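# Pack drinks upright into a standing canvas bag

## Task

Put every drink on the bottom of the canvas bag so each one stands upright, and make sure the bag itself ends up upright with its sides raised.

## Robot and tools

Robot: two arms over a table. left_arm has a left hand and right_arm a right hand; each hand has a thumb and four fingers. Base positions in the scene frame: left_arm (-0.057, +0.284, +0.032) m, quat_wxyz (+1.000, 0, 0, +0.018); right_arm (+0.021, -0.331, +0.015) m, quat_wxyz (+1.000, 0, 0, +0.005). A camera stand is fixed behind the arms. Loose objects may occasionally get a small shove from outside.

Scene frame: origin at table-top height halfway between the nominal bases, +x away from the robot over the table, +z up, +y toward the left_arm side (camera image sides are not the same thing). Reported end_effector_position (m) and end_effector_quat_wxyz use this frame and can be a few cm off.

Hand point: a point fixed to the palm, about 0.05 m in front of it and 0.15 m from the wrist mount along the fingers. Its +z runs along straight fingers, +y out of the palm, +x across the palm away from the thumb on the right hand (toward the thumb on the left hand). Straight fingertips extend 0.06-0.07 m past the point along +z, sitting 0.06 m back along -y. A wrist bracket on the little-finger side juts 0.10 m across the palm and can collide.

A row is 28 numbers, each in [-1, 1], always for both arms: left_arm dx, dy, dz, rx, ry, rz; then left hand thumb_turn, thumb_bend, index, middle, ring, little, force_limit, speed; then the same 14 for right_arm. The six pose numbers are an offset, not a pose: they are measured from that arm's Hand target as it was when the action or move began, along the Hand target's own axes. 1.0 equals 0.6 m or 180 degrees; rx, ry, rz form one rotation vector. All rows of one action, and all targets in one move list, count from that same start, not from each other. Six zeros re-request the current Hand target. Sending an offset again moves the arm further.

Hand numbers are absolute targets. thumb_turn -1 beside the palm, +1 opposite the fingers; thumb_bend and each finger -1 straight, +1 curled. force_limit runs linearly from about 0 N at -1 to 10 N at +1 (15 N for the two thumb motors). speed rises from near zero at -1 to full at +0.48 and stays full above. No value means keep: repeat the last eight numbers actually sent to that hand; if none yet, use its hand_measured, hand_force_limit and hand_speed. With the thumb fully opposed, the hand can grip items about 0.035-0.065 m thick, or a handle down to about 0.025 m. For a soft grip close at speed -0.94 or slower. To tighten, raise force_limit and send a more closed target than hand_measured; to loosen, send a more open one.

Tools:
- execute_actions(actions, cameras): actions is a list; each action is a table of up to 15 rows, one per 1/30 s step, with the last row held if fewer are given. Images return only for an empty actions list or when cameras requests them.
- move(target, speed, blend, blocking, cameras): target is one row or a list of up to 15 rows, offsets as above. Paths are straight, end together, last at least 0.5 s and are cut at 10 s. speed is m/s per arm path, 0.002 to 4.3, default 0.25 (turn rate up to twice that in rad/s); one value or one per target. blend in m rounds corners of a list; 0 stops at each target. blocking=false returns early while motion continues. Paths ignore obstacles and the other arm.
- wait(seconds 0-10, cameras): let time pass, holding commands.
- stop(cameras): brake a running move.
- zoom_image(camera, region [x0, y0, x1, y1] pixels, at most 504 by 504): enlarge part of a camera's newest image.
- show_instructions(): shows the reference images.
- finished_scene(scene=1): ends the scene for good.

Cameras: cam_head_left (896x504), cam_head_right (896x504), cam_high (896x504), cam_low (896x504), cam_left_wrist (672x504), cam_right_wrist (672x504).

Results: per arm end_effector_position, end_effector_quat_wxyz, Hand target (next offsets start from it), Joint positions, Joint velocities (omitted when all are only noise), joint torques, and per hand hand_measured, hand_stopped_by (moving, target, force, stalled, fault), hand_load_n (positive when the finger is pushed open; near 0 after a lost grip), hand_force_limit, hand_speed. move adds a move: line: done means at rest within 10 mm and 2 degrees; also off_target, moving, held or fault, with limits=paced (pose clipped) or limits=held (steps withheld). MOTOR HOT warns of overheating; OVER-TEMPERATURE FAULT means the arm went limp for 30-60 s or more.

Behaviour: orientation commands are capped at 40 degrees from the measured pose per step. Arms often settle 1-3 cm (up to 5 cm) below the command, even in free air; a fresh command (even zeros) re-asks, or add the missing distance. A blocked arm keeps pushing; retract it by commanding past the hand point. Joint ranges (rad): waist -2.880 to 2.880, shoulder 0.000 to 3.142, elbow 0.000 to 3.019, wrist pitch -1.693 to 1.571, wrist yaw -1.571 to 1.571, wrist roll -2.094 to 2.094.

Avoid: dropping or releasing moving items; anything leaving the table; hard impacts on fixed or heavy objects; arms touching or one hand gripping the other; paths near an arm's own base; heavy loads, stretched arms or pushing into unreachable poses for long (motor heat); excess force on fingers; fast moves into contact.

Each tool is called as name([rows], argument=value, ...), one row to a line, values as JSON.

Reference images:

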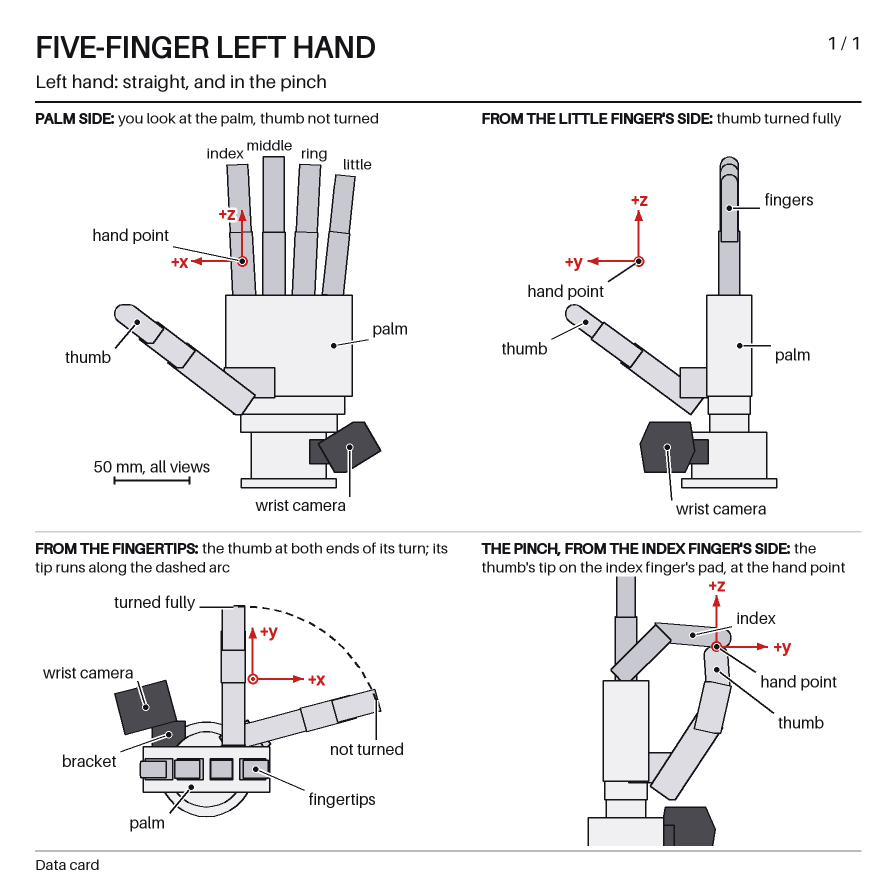

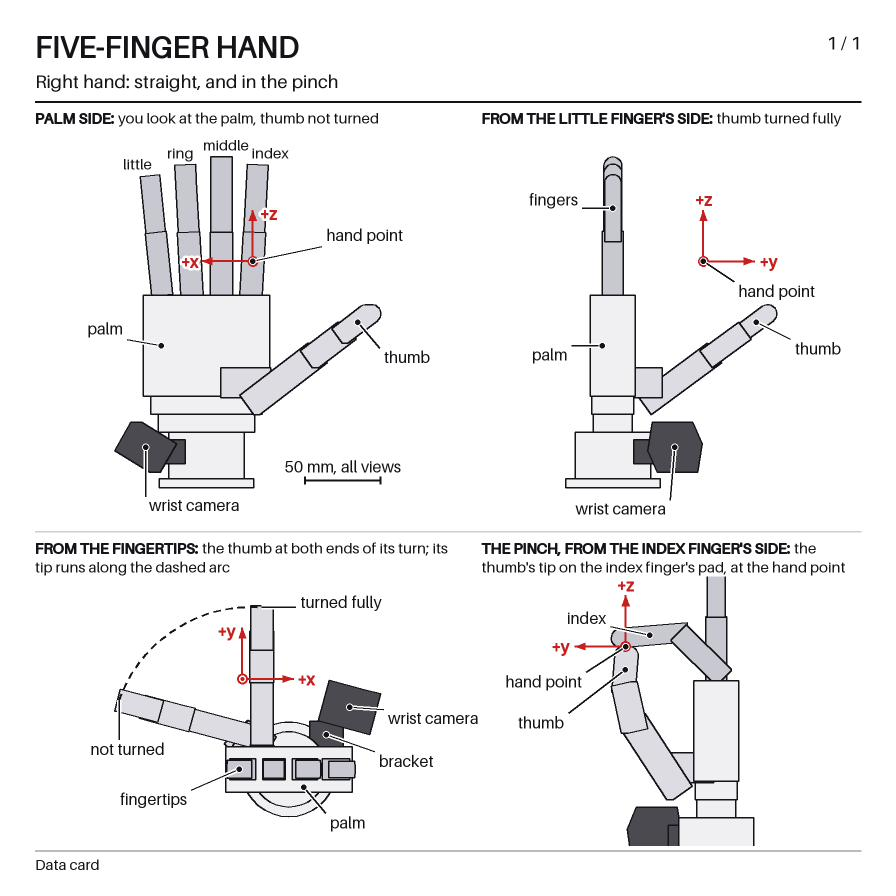

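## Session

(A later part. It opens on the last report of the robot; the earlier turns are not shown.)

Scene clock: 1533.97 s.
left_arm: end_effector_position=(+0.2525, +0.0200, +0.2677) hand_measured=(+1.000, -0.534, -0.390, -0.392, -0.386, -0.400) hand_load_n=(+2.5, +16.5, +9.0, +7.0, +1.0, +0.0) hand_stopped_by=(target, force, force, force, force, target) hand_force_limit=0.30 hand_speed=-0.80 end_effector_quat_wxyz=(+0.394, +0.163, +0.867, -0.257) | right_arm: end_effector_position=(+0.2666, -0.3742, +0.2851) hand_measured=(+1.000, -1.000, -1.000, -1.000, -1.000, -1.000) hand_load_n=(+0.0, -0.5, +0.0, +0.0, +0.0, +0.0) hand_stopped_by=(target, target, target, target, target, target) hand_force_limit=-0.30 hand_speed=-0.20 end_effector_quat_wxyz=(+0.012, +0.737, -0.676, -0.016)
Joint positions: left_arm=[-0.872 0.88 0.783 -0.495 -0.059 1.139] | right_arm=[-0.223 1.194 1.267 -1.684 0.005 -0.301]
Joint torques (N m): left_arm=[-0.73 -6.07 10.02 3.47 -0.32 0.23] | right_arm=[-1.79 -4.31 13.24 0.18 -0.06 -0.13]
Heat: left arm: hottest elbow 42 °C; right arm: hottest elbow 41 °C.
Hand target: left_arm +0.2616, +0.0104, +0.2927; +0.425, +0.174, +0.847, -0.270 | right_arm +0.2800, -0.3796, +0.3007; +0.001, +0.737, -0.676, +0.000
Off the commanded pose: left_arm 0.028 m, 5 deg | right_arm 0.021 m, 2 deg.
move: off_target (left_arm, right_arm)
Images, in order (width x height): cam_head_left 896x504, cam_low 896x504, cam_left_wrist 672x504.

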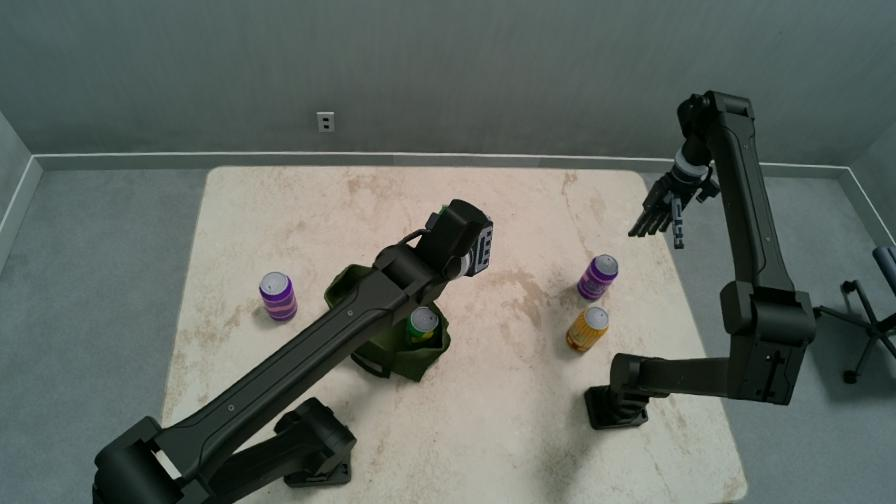

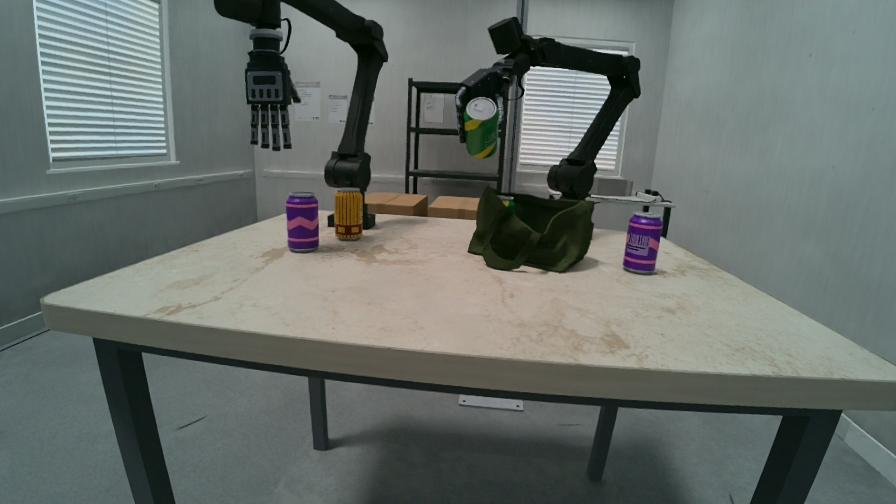

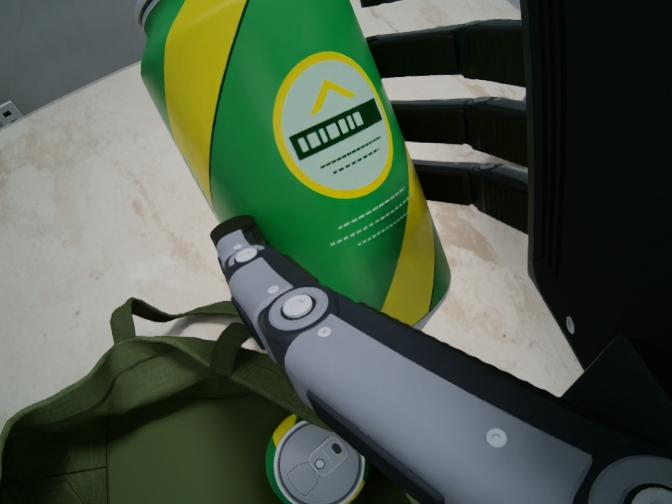

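move(target=[-0.0138, -0.198, 0.2305, 0.0511, -0.1614, 0.1657, 1, -0.3, -0.27, -0.27, -0.28, -0.4, 0.3, -0.8, 0, 0, 0, 0, 0, 0, 1, -1, -1, -1, -1, -1, -0.3, -0.2], speed=0.15, cameras=["cam_head_left", "cam_low", "cam_left_wrist", "cam_high"])

zoom_image(camera="cam_low", region=[350, 20, 530, 220])

zoom_image(camera="cam_head_left", region=[430, 150, 590, 330])

Scene clock: 1538.17 s.
left_arm: end_effector_position=(+0.2871, -0.1560, +0.2281) hand_measured=(+1.000, -0.534, -0.390, -0.392, -0.386, -0.400) hand_load_n=(+3.0, +16.5, +9.5, +7.0, +1.0, +0.0) hand_stopped_by=(target, force, force, force, force, target) hand_force_limit=0.30 hand_speed=-0.80 end_effector_quat_wxyz=(+0.627, +0.350, +0.652, -0.243) | right_arm: end_effector_position=(+0.2666, -0.3742, +0.2851) hand_measured=(+1.000, -1.000, -1.000, -1.000, -1.000, -1.000) hand_load_n=(+0.0, -0.5, +0.0, +0.0, +0.0, +0.0) hand_stopped_by=(target, target, target, target, target, target) hand_force_limit=-0.30 hand_speed=-0.20 end_effector_quat_wxyz=(+0.012, +0.737, -0.676, -0.016)
Joint positions: left_arm=[-1.133 1.422 0.64 0.684 -0.233 1.671] | right_arm=[-0.223 1.194 1.267 -1.684 0.005 -0.301]
Joint torques (N m): left_arm=[-0.67 -12.34 8.96 3.84 0.04 0.34] | right_arm=[-1.9 -4.31 13.23 0.18 -0.06 -0.12]
Heat: left arm: hottest elbow 42 °C; right arm: hottest elbow 42 °C.
Hand target: left_arm +0.2907, -0.1679, +0.2678; +0.660, +0.344, +0.618, -0.253 | right_arm +0.2800, -0.3796, +0.3007; +0.001, +0.737, -0.676, +0.000
Off the commanded pose: left_arm 0.042 m, 6 deg | right_arm 0.021 m, 2 deg.
move: off_target (left_arm, right_arm)
Images, in order (width x height): cam_head_left 896x504, cam_high 896x504, cam_low 896x504, cam_left_wrist 672x504.

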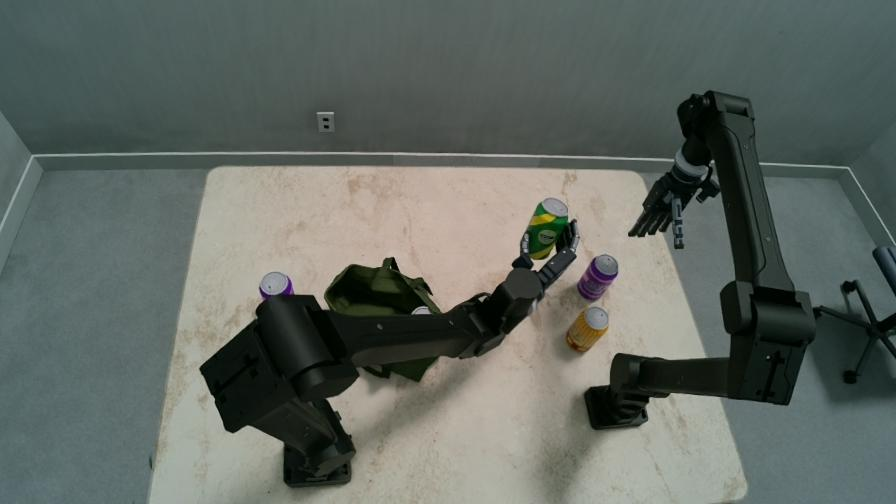

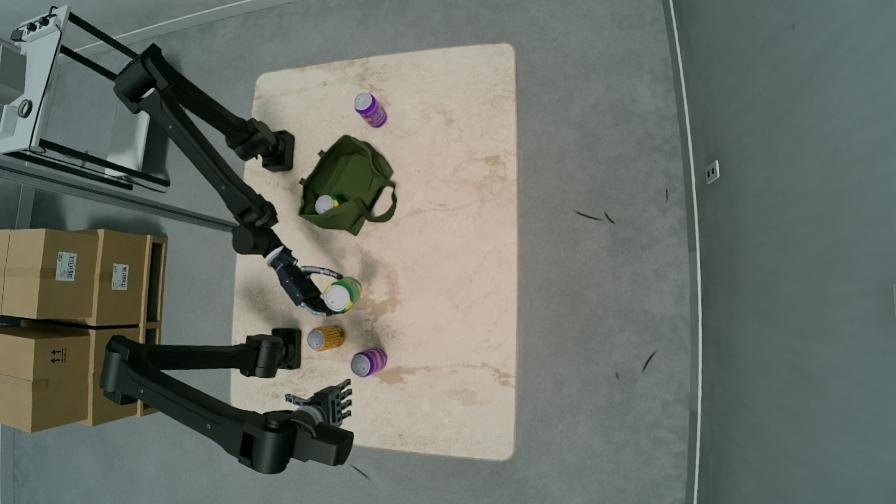

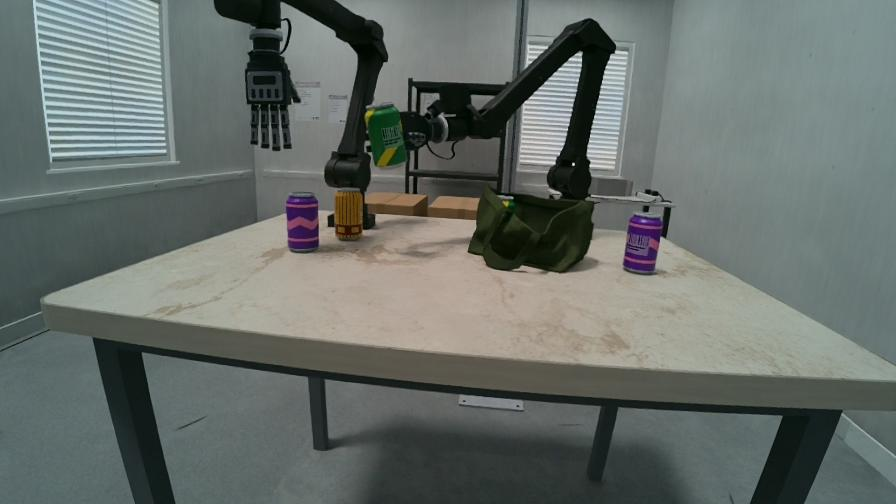

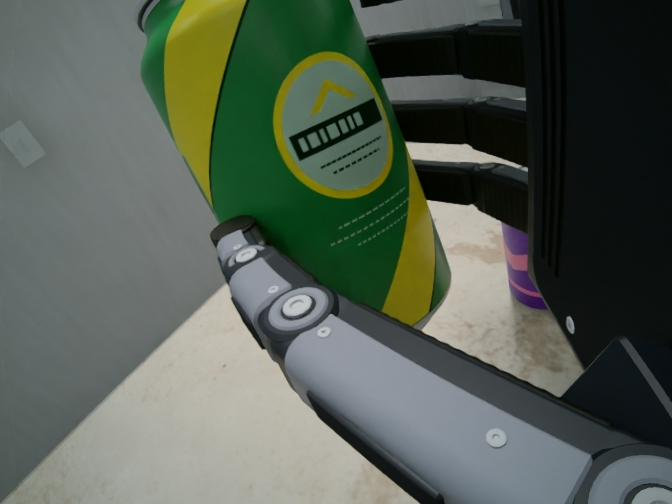

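Scaled by 2.520 from the camera's 896x504 image, which has a finer 1280x720 frame.

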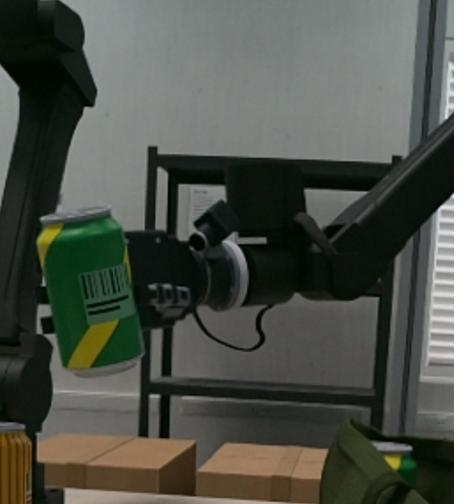

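Scaled by 2.800 from the camera's 896x504 image, which has a finer 1280x720 frame.

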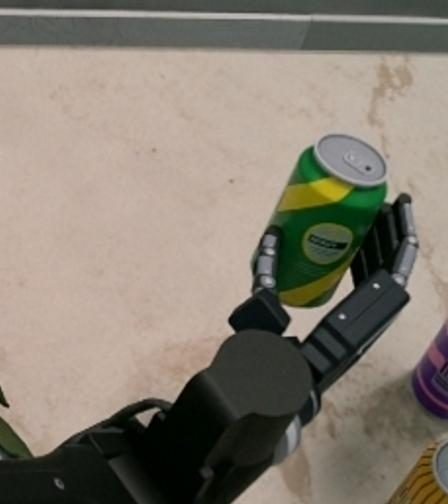

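zoom_image(camera="cam_low", region=[345, 85, 435, 185])

zoom_image(camera="cam_high", region=[260, 240, 400, 390])

Scaled by 5.040 from the camera's 896x504 image, which has a finer 1280x720 frame.

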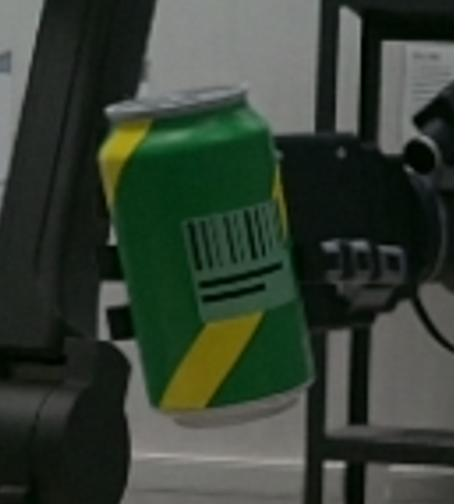

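Scaled by 3.360 from the camera's 896x504 image, which has a finer 1280x720 frame.

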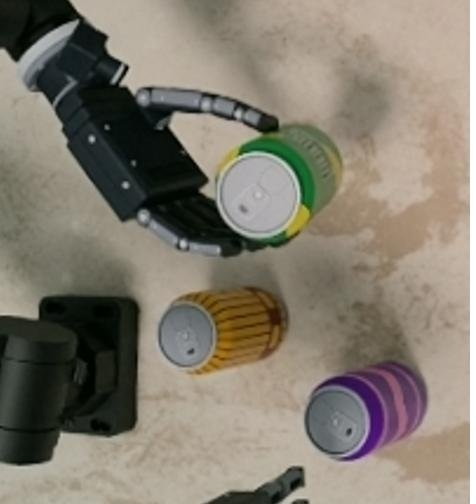

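move(target=[0.2442, -0.0348, 0, 0, -0.0556, 0, 1, -0.3, -0.27, -0.27, -0.28, -0.4, 0.3, -0.8, 0, 0, 0, 0, 0, 0, 1, -1, -1, -1, -1, -1, -0.3, -0.2], speed=0.1, cameras=["cam_head_left", "cam_low", "cam_high"])

zoom_image(camera="cam_low", region=[320, 110, 500, 260])

zoom_image(camera="cam_high", region=[260, 240, 400, 390])

Scene clock: 1544.37 s.
left_arm: end_effector_position=(+0.2812, -0.1564, +0.0818) hand_measured=(+1.000, -0.534, -0.390, -0.392, -0.386, -0.400) hand_load_n=(+3.0, +16.5, +9.0, +7.0, +1.0, +0.0) hand_stopped_by=(target, force, force, force, force, target) hand_force_limit=0.30 hand_speed=-0.80 end_effector_quat_wxyz=(+0.675, +0.335, +0.597, -0.276) | right_arm: end_effector_position=(+0.2666, -0.3742, +0.2851) hand_measured=(+1.000, -1.000, -1.000, -1.000, -1.000, -1.000) hand_load_n=(+0.0, +0.0, +0.0, +0.0, +0.0, +0.0) hand_stopped_by=(target, target, target, target, target, target) hand_force_limit=-0.30 hand_speed=-0.20 end_effector_quat_wxyz=(+0.012, +0.737, -0.676, -0.016)
Joint positions: left_arm=[-1.133 2.044 0.574 1.535 -0.197 1.707] | right_arm=[-0.223 1.194 1.267 -1.684 0.005 -0.301]
Joint torques (N m): left_arm=[0.15 -16.26 4.94 3.74 0.16 0.39] | right_arm=[-1.85 -4.31 13.22 0.17 -0.06 -0.12]
Heat: left arm: hottest elbow 42 °C; right arm: hottest elbow 42 °C.
Hand target: left_arm +0.2907, -0.1679, +0.1199; +0.712, +0.320, +0.558, -0.282 | right_arm +0.2800, -0.3796, +0.3007; +0.001, +0.737, -0.676, +0.000
Off the commanded pose: left_arm 0.041 m, 6 deg | right_arm 0.021 m, 2 deg.
joint sent to its limit (left arm) — joint 4 (wrist pitch), upper limit. The joint targets still meet the commanded pose.
move: off_target (left_arm, right_arm)
Images, in order (width x height): cam_head_left 896x504, cam_high 896x504, cam_low 896x504.

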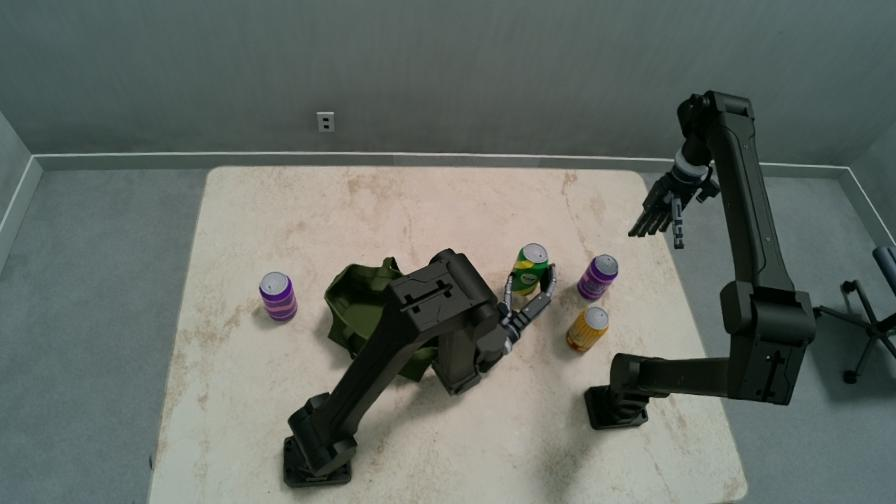

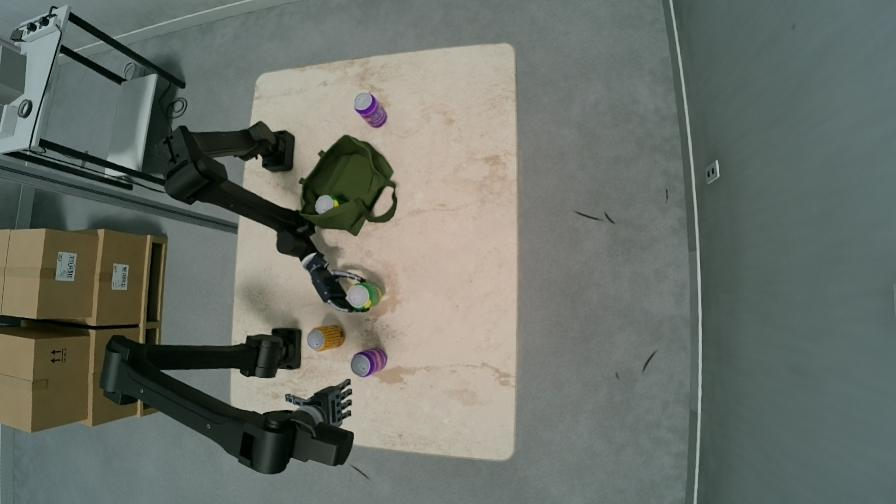

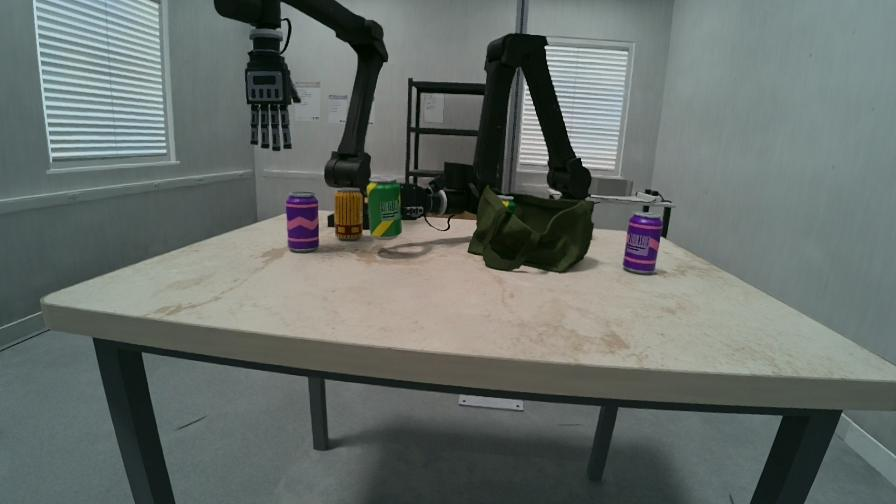

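Scaled by 2.800 from the camera's 896x504 image, which has a finer 1280x720 frame.

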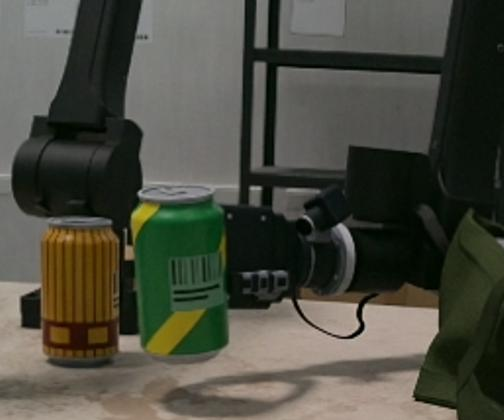

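Scaled by 3.360 from the camera's 896x504 image, which has a finer 1280x720 frame.

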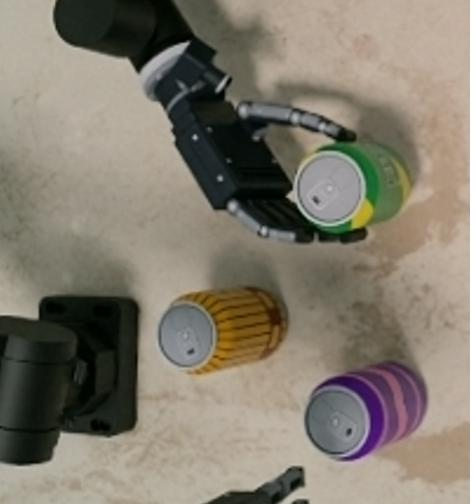

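move(target=[0.0325, -0.0046, 0.002, 0, 0, 0.028, 1, -0.3, -0.27, -0.27, -0.28, -0.4, 0.3, -0.8, 0, 0, 0, 0, 0, 0, 1, -1, -1, -1, -1, -1, -0.3, -0.2], speed=0.06, cameras=["cam_low", "cam_high"])

zoom_image(camera="cam_low", region=[320, 130, 480, 260])

zoom_image(camera="cam_high", region=[300, 240, 400, 340])

Scene clock: 1547.67 s.
left_arm: end_effector_position=(+0.2845, -0.1574, +0.0661) hand_measured=(+1.000, -0.534, -0.390, -0.392, -0.386, -0.400) hand_load_n=(+3.0, +16.5, +9.0, +7.0, +1.0, +0.0) hand_stopped_by=(target, force, force, force, force, target) hand_force_limit=0.30 hand_speed=-0.80 end_effector_quat_wxyz=(+0.677, +0.364, +0.592, -0.242) | right_arm: end_effector_position=(+0.2666, -0.3742, +0.2851) hand_measured=(+1.000, -1.000, -1.000, -1.000, -1.000, -1.000) hand_load_n=(+0.0, +0.0, +0.0, -0.5, +0.0, +0.0) hand_stopped_by=(target, target, target, target, target, target) hand_force_limit=-0.30 hand_speed=-0.20 end_effector_quat_wxyz=(+0.012, +0.737, -0.676, -0.016)
Joint positions: left_arm=[-1.133 2.095 0.595 1.535 -0.202 1.785] | right_arm=[-0.223 1.194 1.267 -1.684 0.005 -0.301]
Joint torques (N m): left_arm=[-0.09 -15.97 5.12 3.78 -0.05 0.34] | right_arm=[-1.79 -4.31 13.23 0.17 -0.06 -0.12]
Heat: left arm: hottest elbow 42 °C; right arm: hottest elbow 42 °C.
Hand target: left_arm +0.2936, -0.1715, +0.1009; +0.723, +0.344, +0.544, -0.250 | right_arm +0.2800, -0.3796, +0.3007; +0.001, +0.737, -0.676, +0.000
Off the commanded pose: left_arm 0.038 m, 8 deg | right_arm 0.021 m, 2 deg.
joint sent to its limit (left arm) — joint 4 (wrist pitch), upper limit. The joint targets still meet the commanded pose.
move: off_target (left_arm, right_arm)
Images, in order (width x height): cam_high 896x504, cam_low 896x504.

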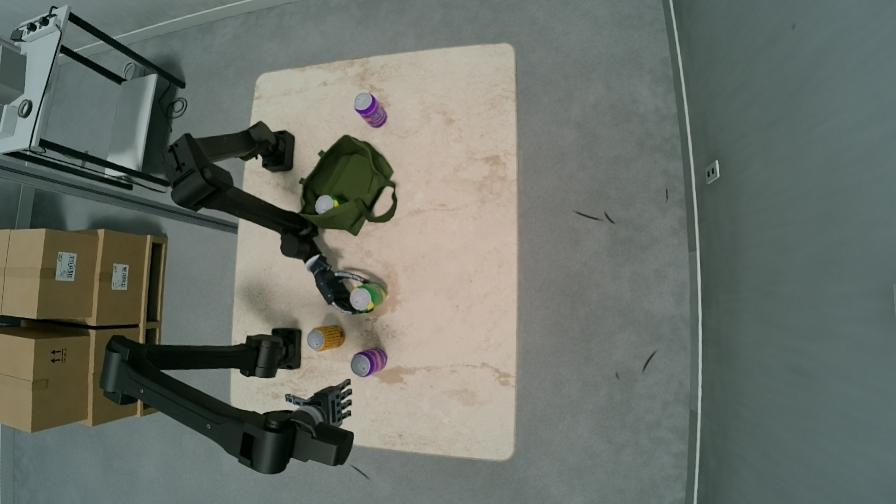

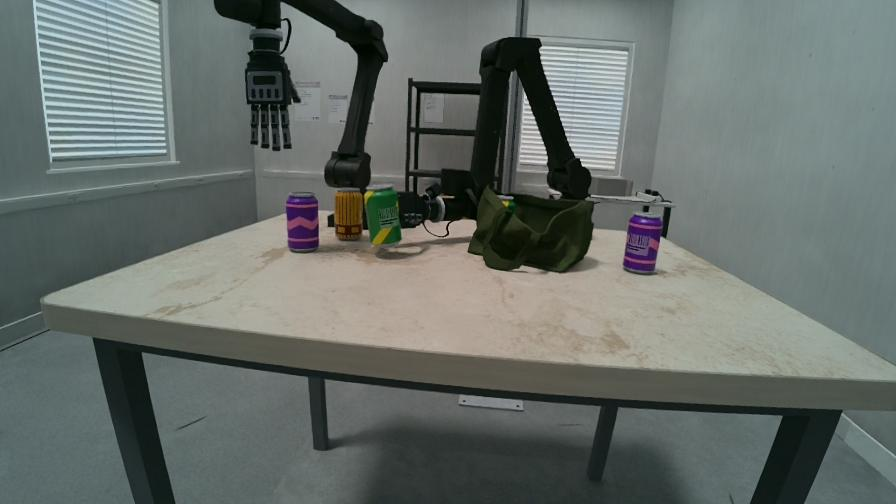

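Scaled by 3.150 from the camera's 896x504 image, which has a finer 1280x720 frame.

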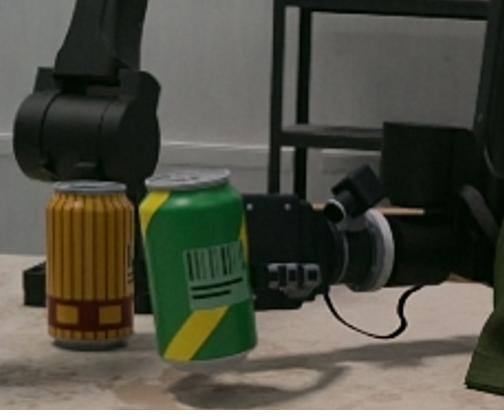

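Scaled by 5.040 from the camera's 896x504 image, which has a finer 1280x720 frame.

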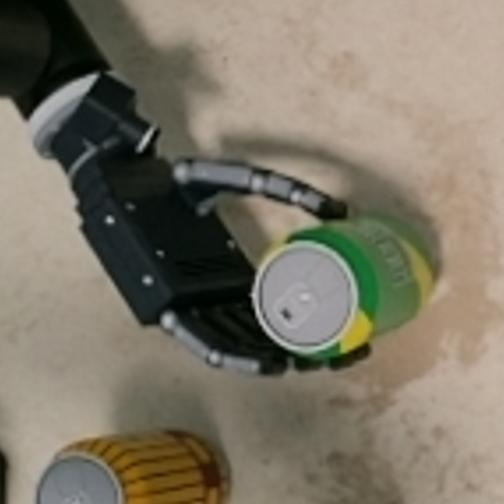

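move(target=[0.0192, -0.0045, -0.0034, 0, 0, -0.014, 1, -0.3, -0.27, -0.27, -0.28, -0.4, 0.3, -0.8, 0, 0, 0, 0, 0, 0, 1, -1, -1, -1, -1, -1, -0.3, -0.2], speed=0.05, cameras=["cam_low", "cam_high"])

zoom_image(camera="cam_low", region=[340, 160, 450, 260])

zoom_image(camera="cam_high", region=[300, 240, 400, 340])

Scene clock: 1550.53 s.
left_arm: end_effector_position=(+0.2842, -0.1575, +0.0567) hand_measured=(+1.000, -0.534, -0.390, -0.392, -0.386, -0.400) hand_load_n=(+3.0, +16.5, +9.0, +7.0, +0.5, +0.0) hand_stopped_by=(target, force, force, force, force, target) hand_force_limit=0.30 hand_speed=-0.80 end_effector_quat_wxyz=(+0.671, +0.361, +0.600, -0.246) | right_arm: end_effector_position=(+0.2666, -0.3742, +0.2851) hand_measured=(+1.000, -1.000, -1.000, -1.000, -1.000, -1.000) hand_load_n=(+0.0, +0.0, +0.0, +0.0, +0.0, +0.0) hand_stopped_by=(target, target, target, target, target, target) hand_force_limit=-0.30 hand_speed=-0.20 end_effector_quat_wxyz=(+0.012, +0.737, -0.676, -0.016)
Joint positions: left_arm=[-1.133 2.112 0.599 1.535 -0.203 1.765] | right_arm=[-0.223 1.194 1.267 -1.684 0.005 -0.301]
Joint torques (N m): left_arm=[0.03 -16.03 4.89 3.78 0.05 0.05] | right_arm=[-1.79 -4.31 13.23 0.18 -0.06 -0.13]
Heat: left arm: hottest elbow 41 °C; right arm: hottest elbow 43 °C.
Hand target: left_arm +0.2936, -0.1715, +0.0887; +0.718, +0.332, +0.551, -0.266 | right_arm +0.2800, -0.3796, +0.3007; +0.001, +0.737, -0.676, +0.000
Off the commanded pose: left_arm 0.036 m, 9 deg | right_arm 0.021 m, 2 deg.
joint sent to its limit (left arm) — joint 4 (wrist pitch), upper limit. The joint targets are off in orientation, not in position.
move: off_target (left_arm, right_arm)
Images, in order (width x height): cam_high 896x504, cam_low 896x504.

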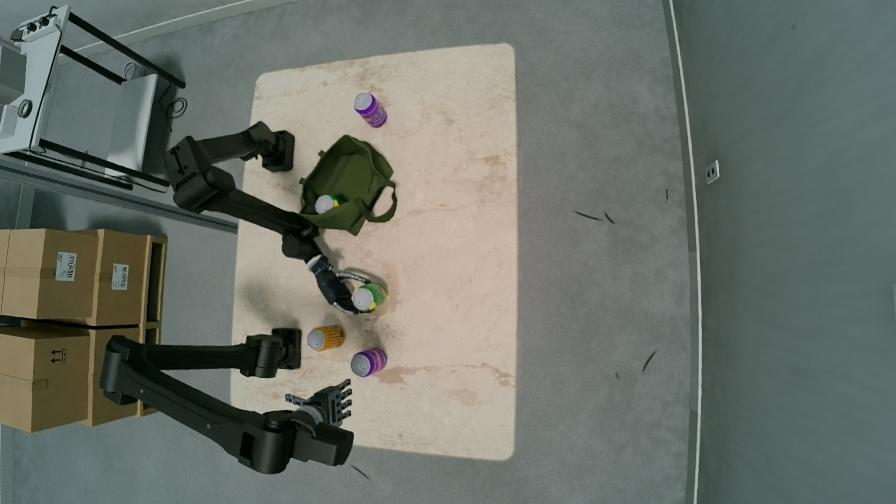

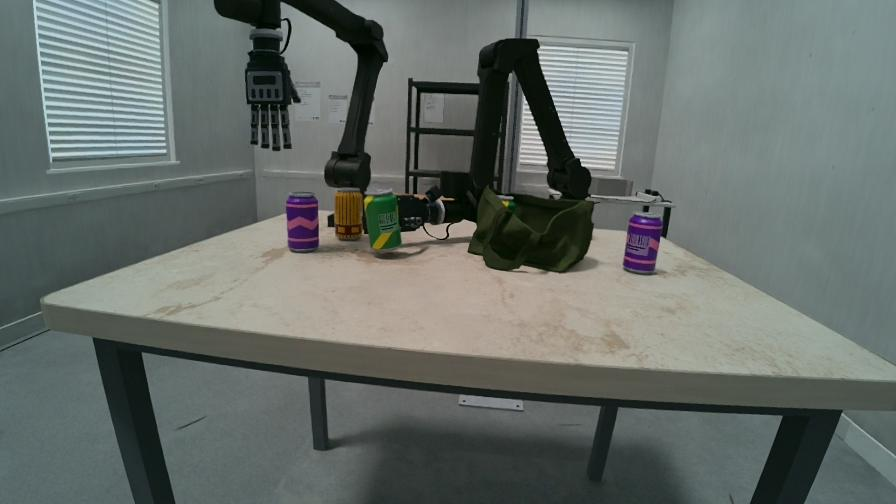

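Scaled by 4.582 from the camera's 896x504 image, which has a finer 1280x720 frame.

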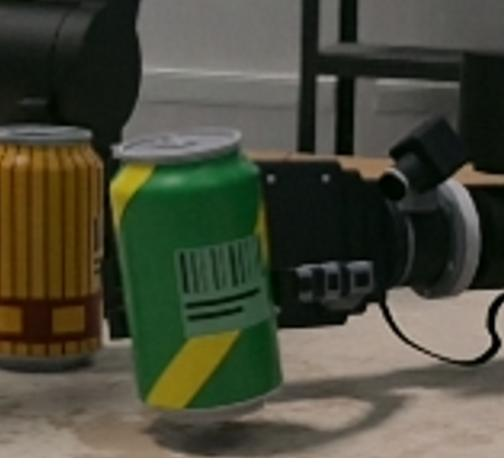

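Scaled by 5.040 from the camera's 896x504 image, which has a finer 1280x720 frame.

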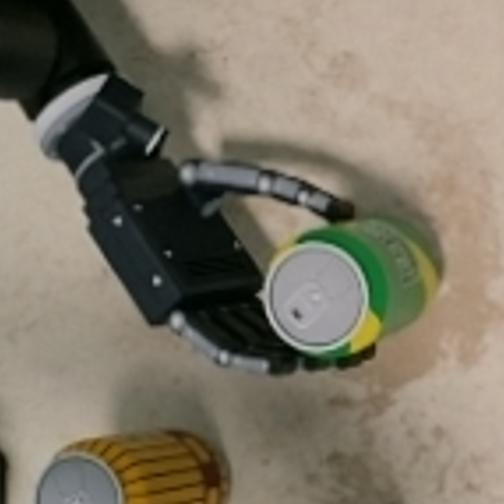

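move(target=[0.0192, -0.0045, -0.0034, 0, 0, -0.008, 1, -0.3, -0.27, -0.27, -0.28, -0.4, 0.3, -0.8, 0, 0, 0, 0, 0, 0, 1, -1, -1, -1, -1, -1, -0.3, -0.2], speed=0.04, cameras=["cam_low"])

zoom_image(camera="cam_low", region=[340, 160, 450, 260])

Scene clock: 1553.10 s.
left_arm: end_effector_position=(+0.2838, -0.1578, +0.0455) hand_measured=(+1.000, -0.534, -0.390, -0.392, -0.386, -0.400) hand_load_n=(+3.0, +16.5, +9.0, +7.0, +1.0, +0.0) hand_stopped_by=(target, force, force, force, force, target) hand_force_limit=0.30 hand_speed=-0.80 end_effector_quat_wxyz=(+0.662, +0.355, +0.609, -0.253) | right_arm: end_effector_position=(+0.2666, -0.3742, +0.2851) hand_measured=(+1.000, -1.000, -1.000, -1.000, -1.000, -1.000) hand_load_n=(+0.0, +0.0, +0.0, +0.0, +0.0, +0.0) hand_stopped_by=(target, target, target, target, target, target) hand_force_limit=-0.30 hand_speed=-0.20 end_effector_quat_wxyz=(+0.012, +0.737, -0.676, -0.016)
Joint positions: left_arm=[-1.133 2.133 0.604 1.535 -0.203 1.735] | right_arm=[-0.223 1.194 1.267 -1.684 0.005 -0.301]
Joint torques (N m): left_arm=[-0.03 -16.09 4.77 3.78 -0.11 0.08] | right_arm=[-1.85 -4.25 13.23 0.18 -0.06 -0.12]
Heat: left arm: hottest elbow 41 °C; right arm: hottest elbow 43 °C.
Hand target: left_arm +0.2932, -0.1717, +0.0767; +0.714, +0.325, +0.555, -0.275 | right_arm +0.2800, -0.3796, +0.3007; +0.001, +0.737, -0.676, +0.000
Off the commanded pose: left_arm 0.035 m, 10 deg | right_arm 0.021 m, 2 deg.
joint sent to its limit (left arm) — joint 4 (wrist pitch), upper limit. The joint targets are off in orientation, not in position.
move: off_target (left_arm, right_arm)
Images, in order (width x height): cam_low 896x504.

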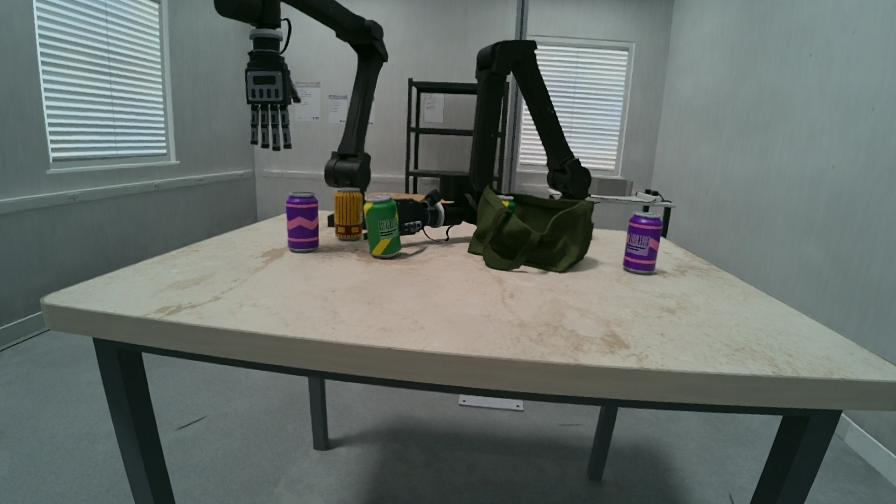

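Scaled by 4.582 from the camera's 896x504 image, which has a finer 1280x720 frame.

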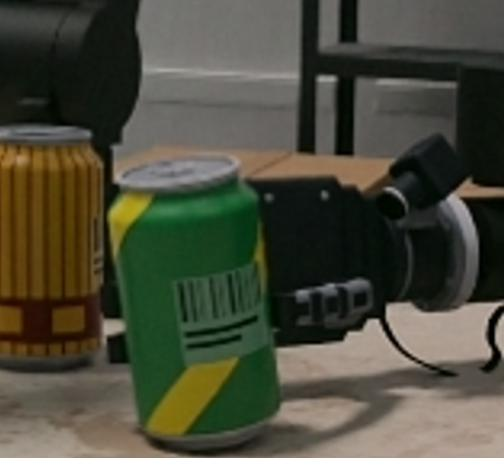

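move(target=[0.0192, -0.0055, -0.0054, 0, 0, -0.006, 1, -0.3, -0.27, -0.27, -0.28, -0.4, 0.3, -0.8, 0, 0, 0, 0, 0, 0, 1, -1, -1, -1, -1, -1, -0.3, -0.2], speed=0.04, cameras=["cam_low", "cam_high"])

zoom_image(camera="cam_low", region=[340, 160, 450, 280])

Scene clock: 1554.90 s.
left_arm: end_effector_position=(+0.2858, -0.1600, +0.0445) hand_measured=(+1.000, -0.534, -0.390, -0.392, -0.386, -0.400) hand_load_n=(+2.5, +16.5, +8.5, +7.0, +1.0, +0.0) hand_stopped_by=(target, force, force, force, force, target) hand_force_limit=0.30 hand_speed=-0.80 end_effector_quat_wxyz=(+0.665, +0.347, +0.609, -0.257) | right_arm: end_effector_position=(+0.2666, -0.3742, +0.2851) hand_measured=(+1.000, -1.000, -1.000, -1.000, -1.000, -1.000) hand_load_n=(+0.0, +0.0, +0.0, -0.5, +0.0, +0.0) hand_stopped_by=(target, target, target, target, target, target) hand_force_limit=-0.30 hand_speed=-0.20 end_effector_quat_wxyz=(+0.012, +0.737, -0.676, -0.016)
Joint positions: left_arm=[-1.133 2.145 0.616 1.546 -0.209 1.724] | right_arm=[-0.223 1.194 1.267 -1.684 0.005 -0.301]
Joint torques (N m): left_arm=[-0.32 -15.33 4.45 3.22 -0.08 -0.08] | right_arm=[-1.85 -4.25 13.22 0.18 -0.06 -0.13]
Heat: left arm: hottest elbow 41 °C; right arm: hottest elbow 43 °C.
Hand target: left_arm +0.2915, -0.1719, +0.0646; +0.712, +0.320, +0.558, -0.282 | right_arm +0.2800, -0.3796, +0.3007; +0.001, +0.737, -0.676, +0.000
Off the commanded pose: left_arm 0.024 m, 9 deg | right_arm 0.021 m, 2 deg.
joint sent to its limit (left arm) — joint 4 (wrist pitch), upper limit. The joint targets are off in orientation, not in position.
move: off_target (left_arm, right_arm)
Images, in order (width x height): cam_high 896x504, cam_low 896x504.

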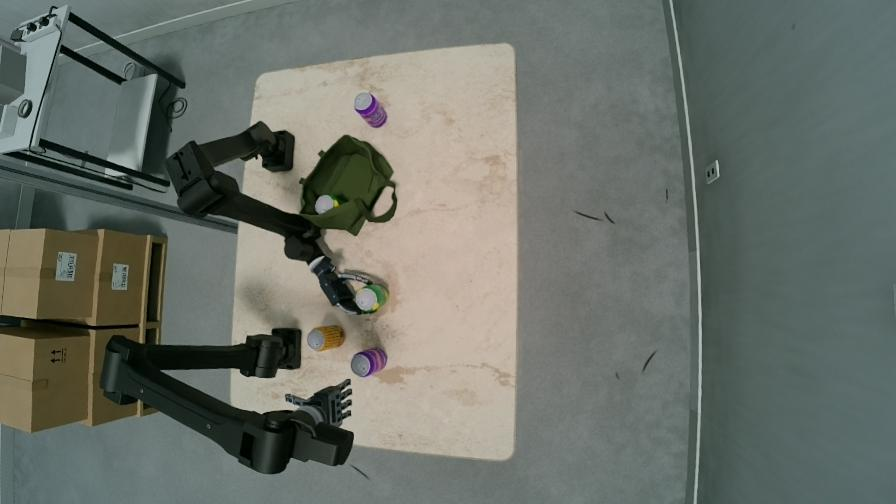

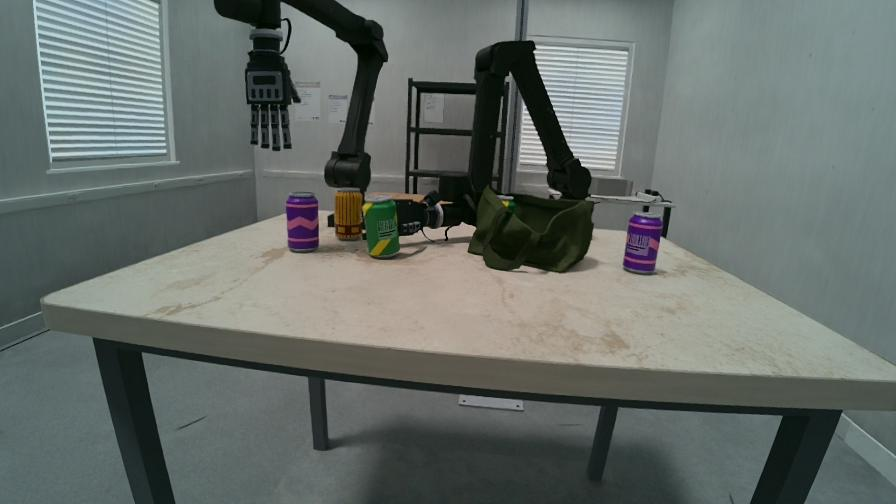

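Scaled by 4.200 from the camera's 896x504 image, which has a finer 1280x720 frame.

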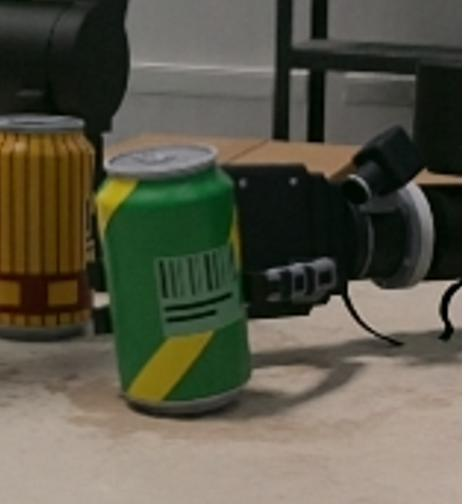

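zoom_image(camera="cam_high", region=[320, 250, 400, 330])

Scaled by 6.300 from the camera's 896x504 image, which has a finer 1280x720 frame.

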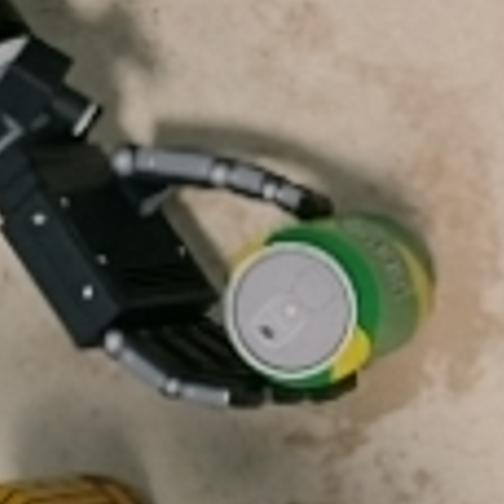

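move(target=[0, 0, 0, 0, 0, 0, 1, -0.75, -0.55, -0.55, -0.55, -0.55, 0.3, -0.85, 0, 0, 0, 0, 0, 0, 1, -1, -1, -1, -1, -1, -0.3, -0.2], speed=0.04, cameras=["cam_low", "cam_high"])

zoom_image(camera="cam_low", region=[340, 160, 450, 280])

zoom_image(camera="cam_high", region=[320, 250, 400, 330])

Scene clock: 1557.40 s.
left_arm: end_effector_position=(+0.2886, -0.1645, +0.0523) hand_measured=(+1.000, -0.750, -0.550, -0.550, -0.550, -0.550) hand_load_n=(+0.0, +0.0, +0.0, +0.0, +0.0, +0.0) hand_stopped_by=(target, target, target, target, target, target) hand_force_limit=0.30 hand_speed=-0.85 end_effector_quat_wxyz=(+0.674, +0.339, +0.601, -0.263) | right_arm: end_effector_position=(+0.2666, -0.3742, +0.2851) hand_measured=(+1.000, -1.000, -1.000, -1.000, -1.000, -1.000) hand_load_n=(+0.0, -0.5, +0.0, +0.0, +0.0, +0.0) hand_stopped_by=(target, target, target, target, target, target) hand_force_limit=-0.30 hand_speed=-0.20 end_effector_quat_wxyz=(+0.012, +0.737, -0.676, -0.016)
Joint positions: left_arm=[-1.133 2.145 0.629 1.563 -0.212 1.723] | right_arm=[-0.223 1.194 1.267 -1.684 0.005 -0.301]
Joint torques (N m): left_arm=[-0.32 -15.38 3.66 2.52 0.03 -0.05] | right_arm=[-1.9 -4.37 13.23 0.18 -0.06 -0.13]
Heat: left arm: hottest elbow 40 °C; right arm: hottest elbow 43 °C.
Hand target: left_arm +0.2914, -0.1718, +0.0645; +0.712, +0.320, +0.558, -0.282 | right_arm +0.2800, -0.3796, +0.3007; +0.001, +0.737, -0.676, +0.000
Off the commanded pose: left_arm 0.015 m, 7 deg | right_arm 0.021 m, 2 deg.
joint sent to its limit (left arm) — joint 4 (wrist pitch), upper limit. The joint targets are off in orientation, not in position.
move: off_target (left_arm, right_arm)
Images, in order (width x height): cam_high 896x504, cam_low 896x504.

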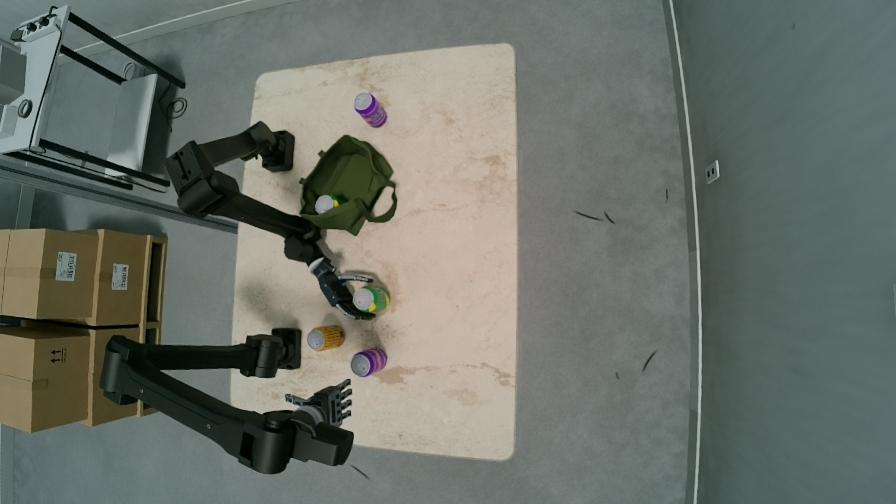

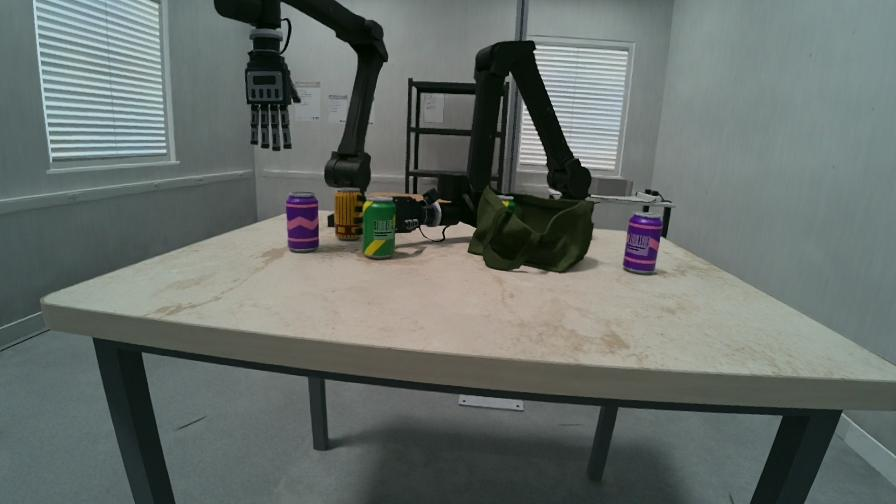

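Scaled by 4.200 from the camera's 896x504 image, which has a finer 1280x720 frame.

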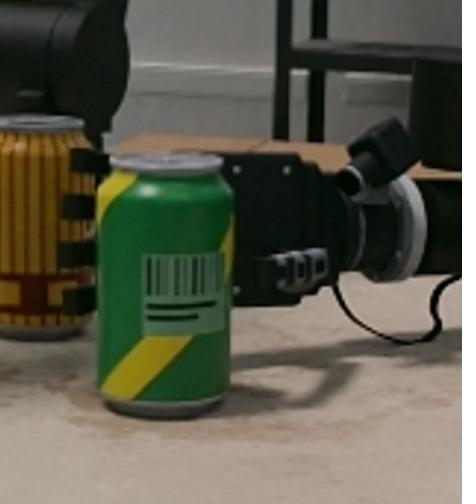

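Scaled by 6.300 from the camera's 896x504 image, which has a finer 1280x720 frame.

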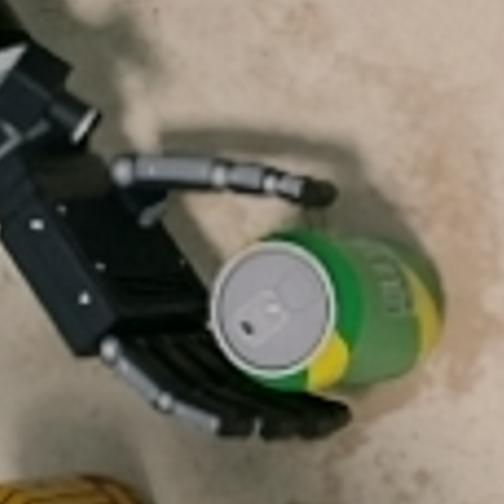

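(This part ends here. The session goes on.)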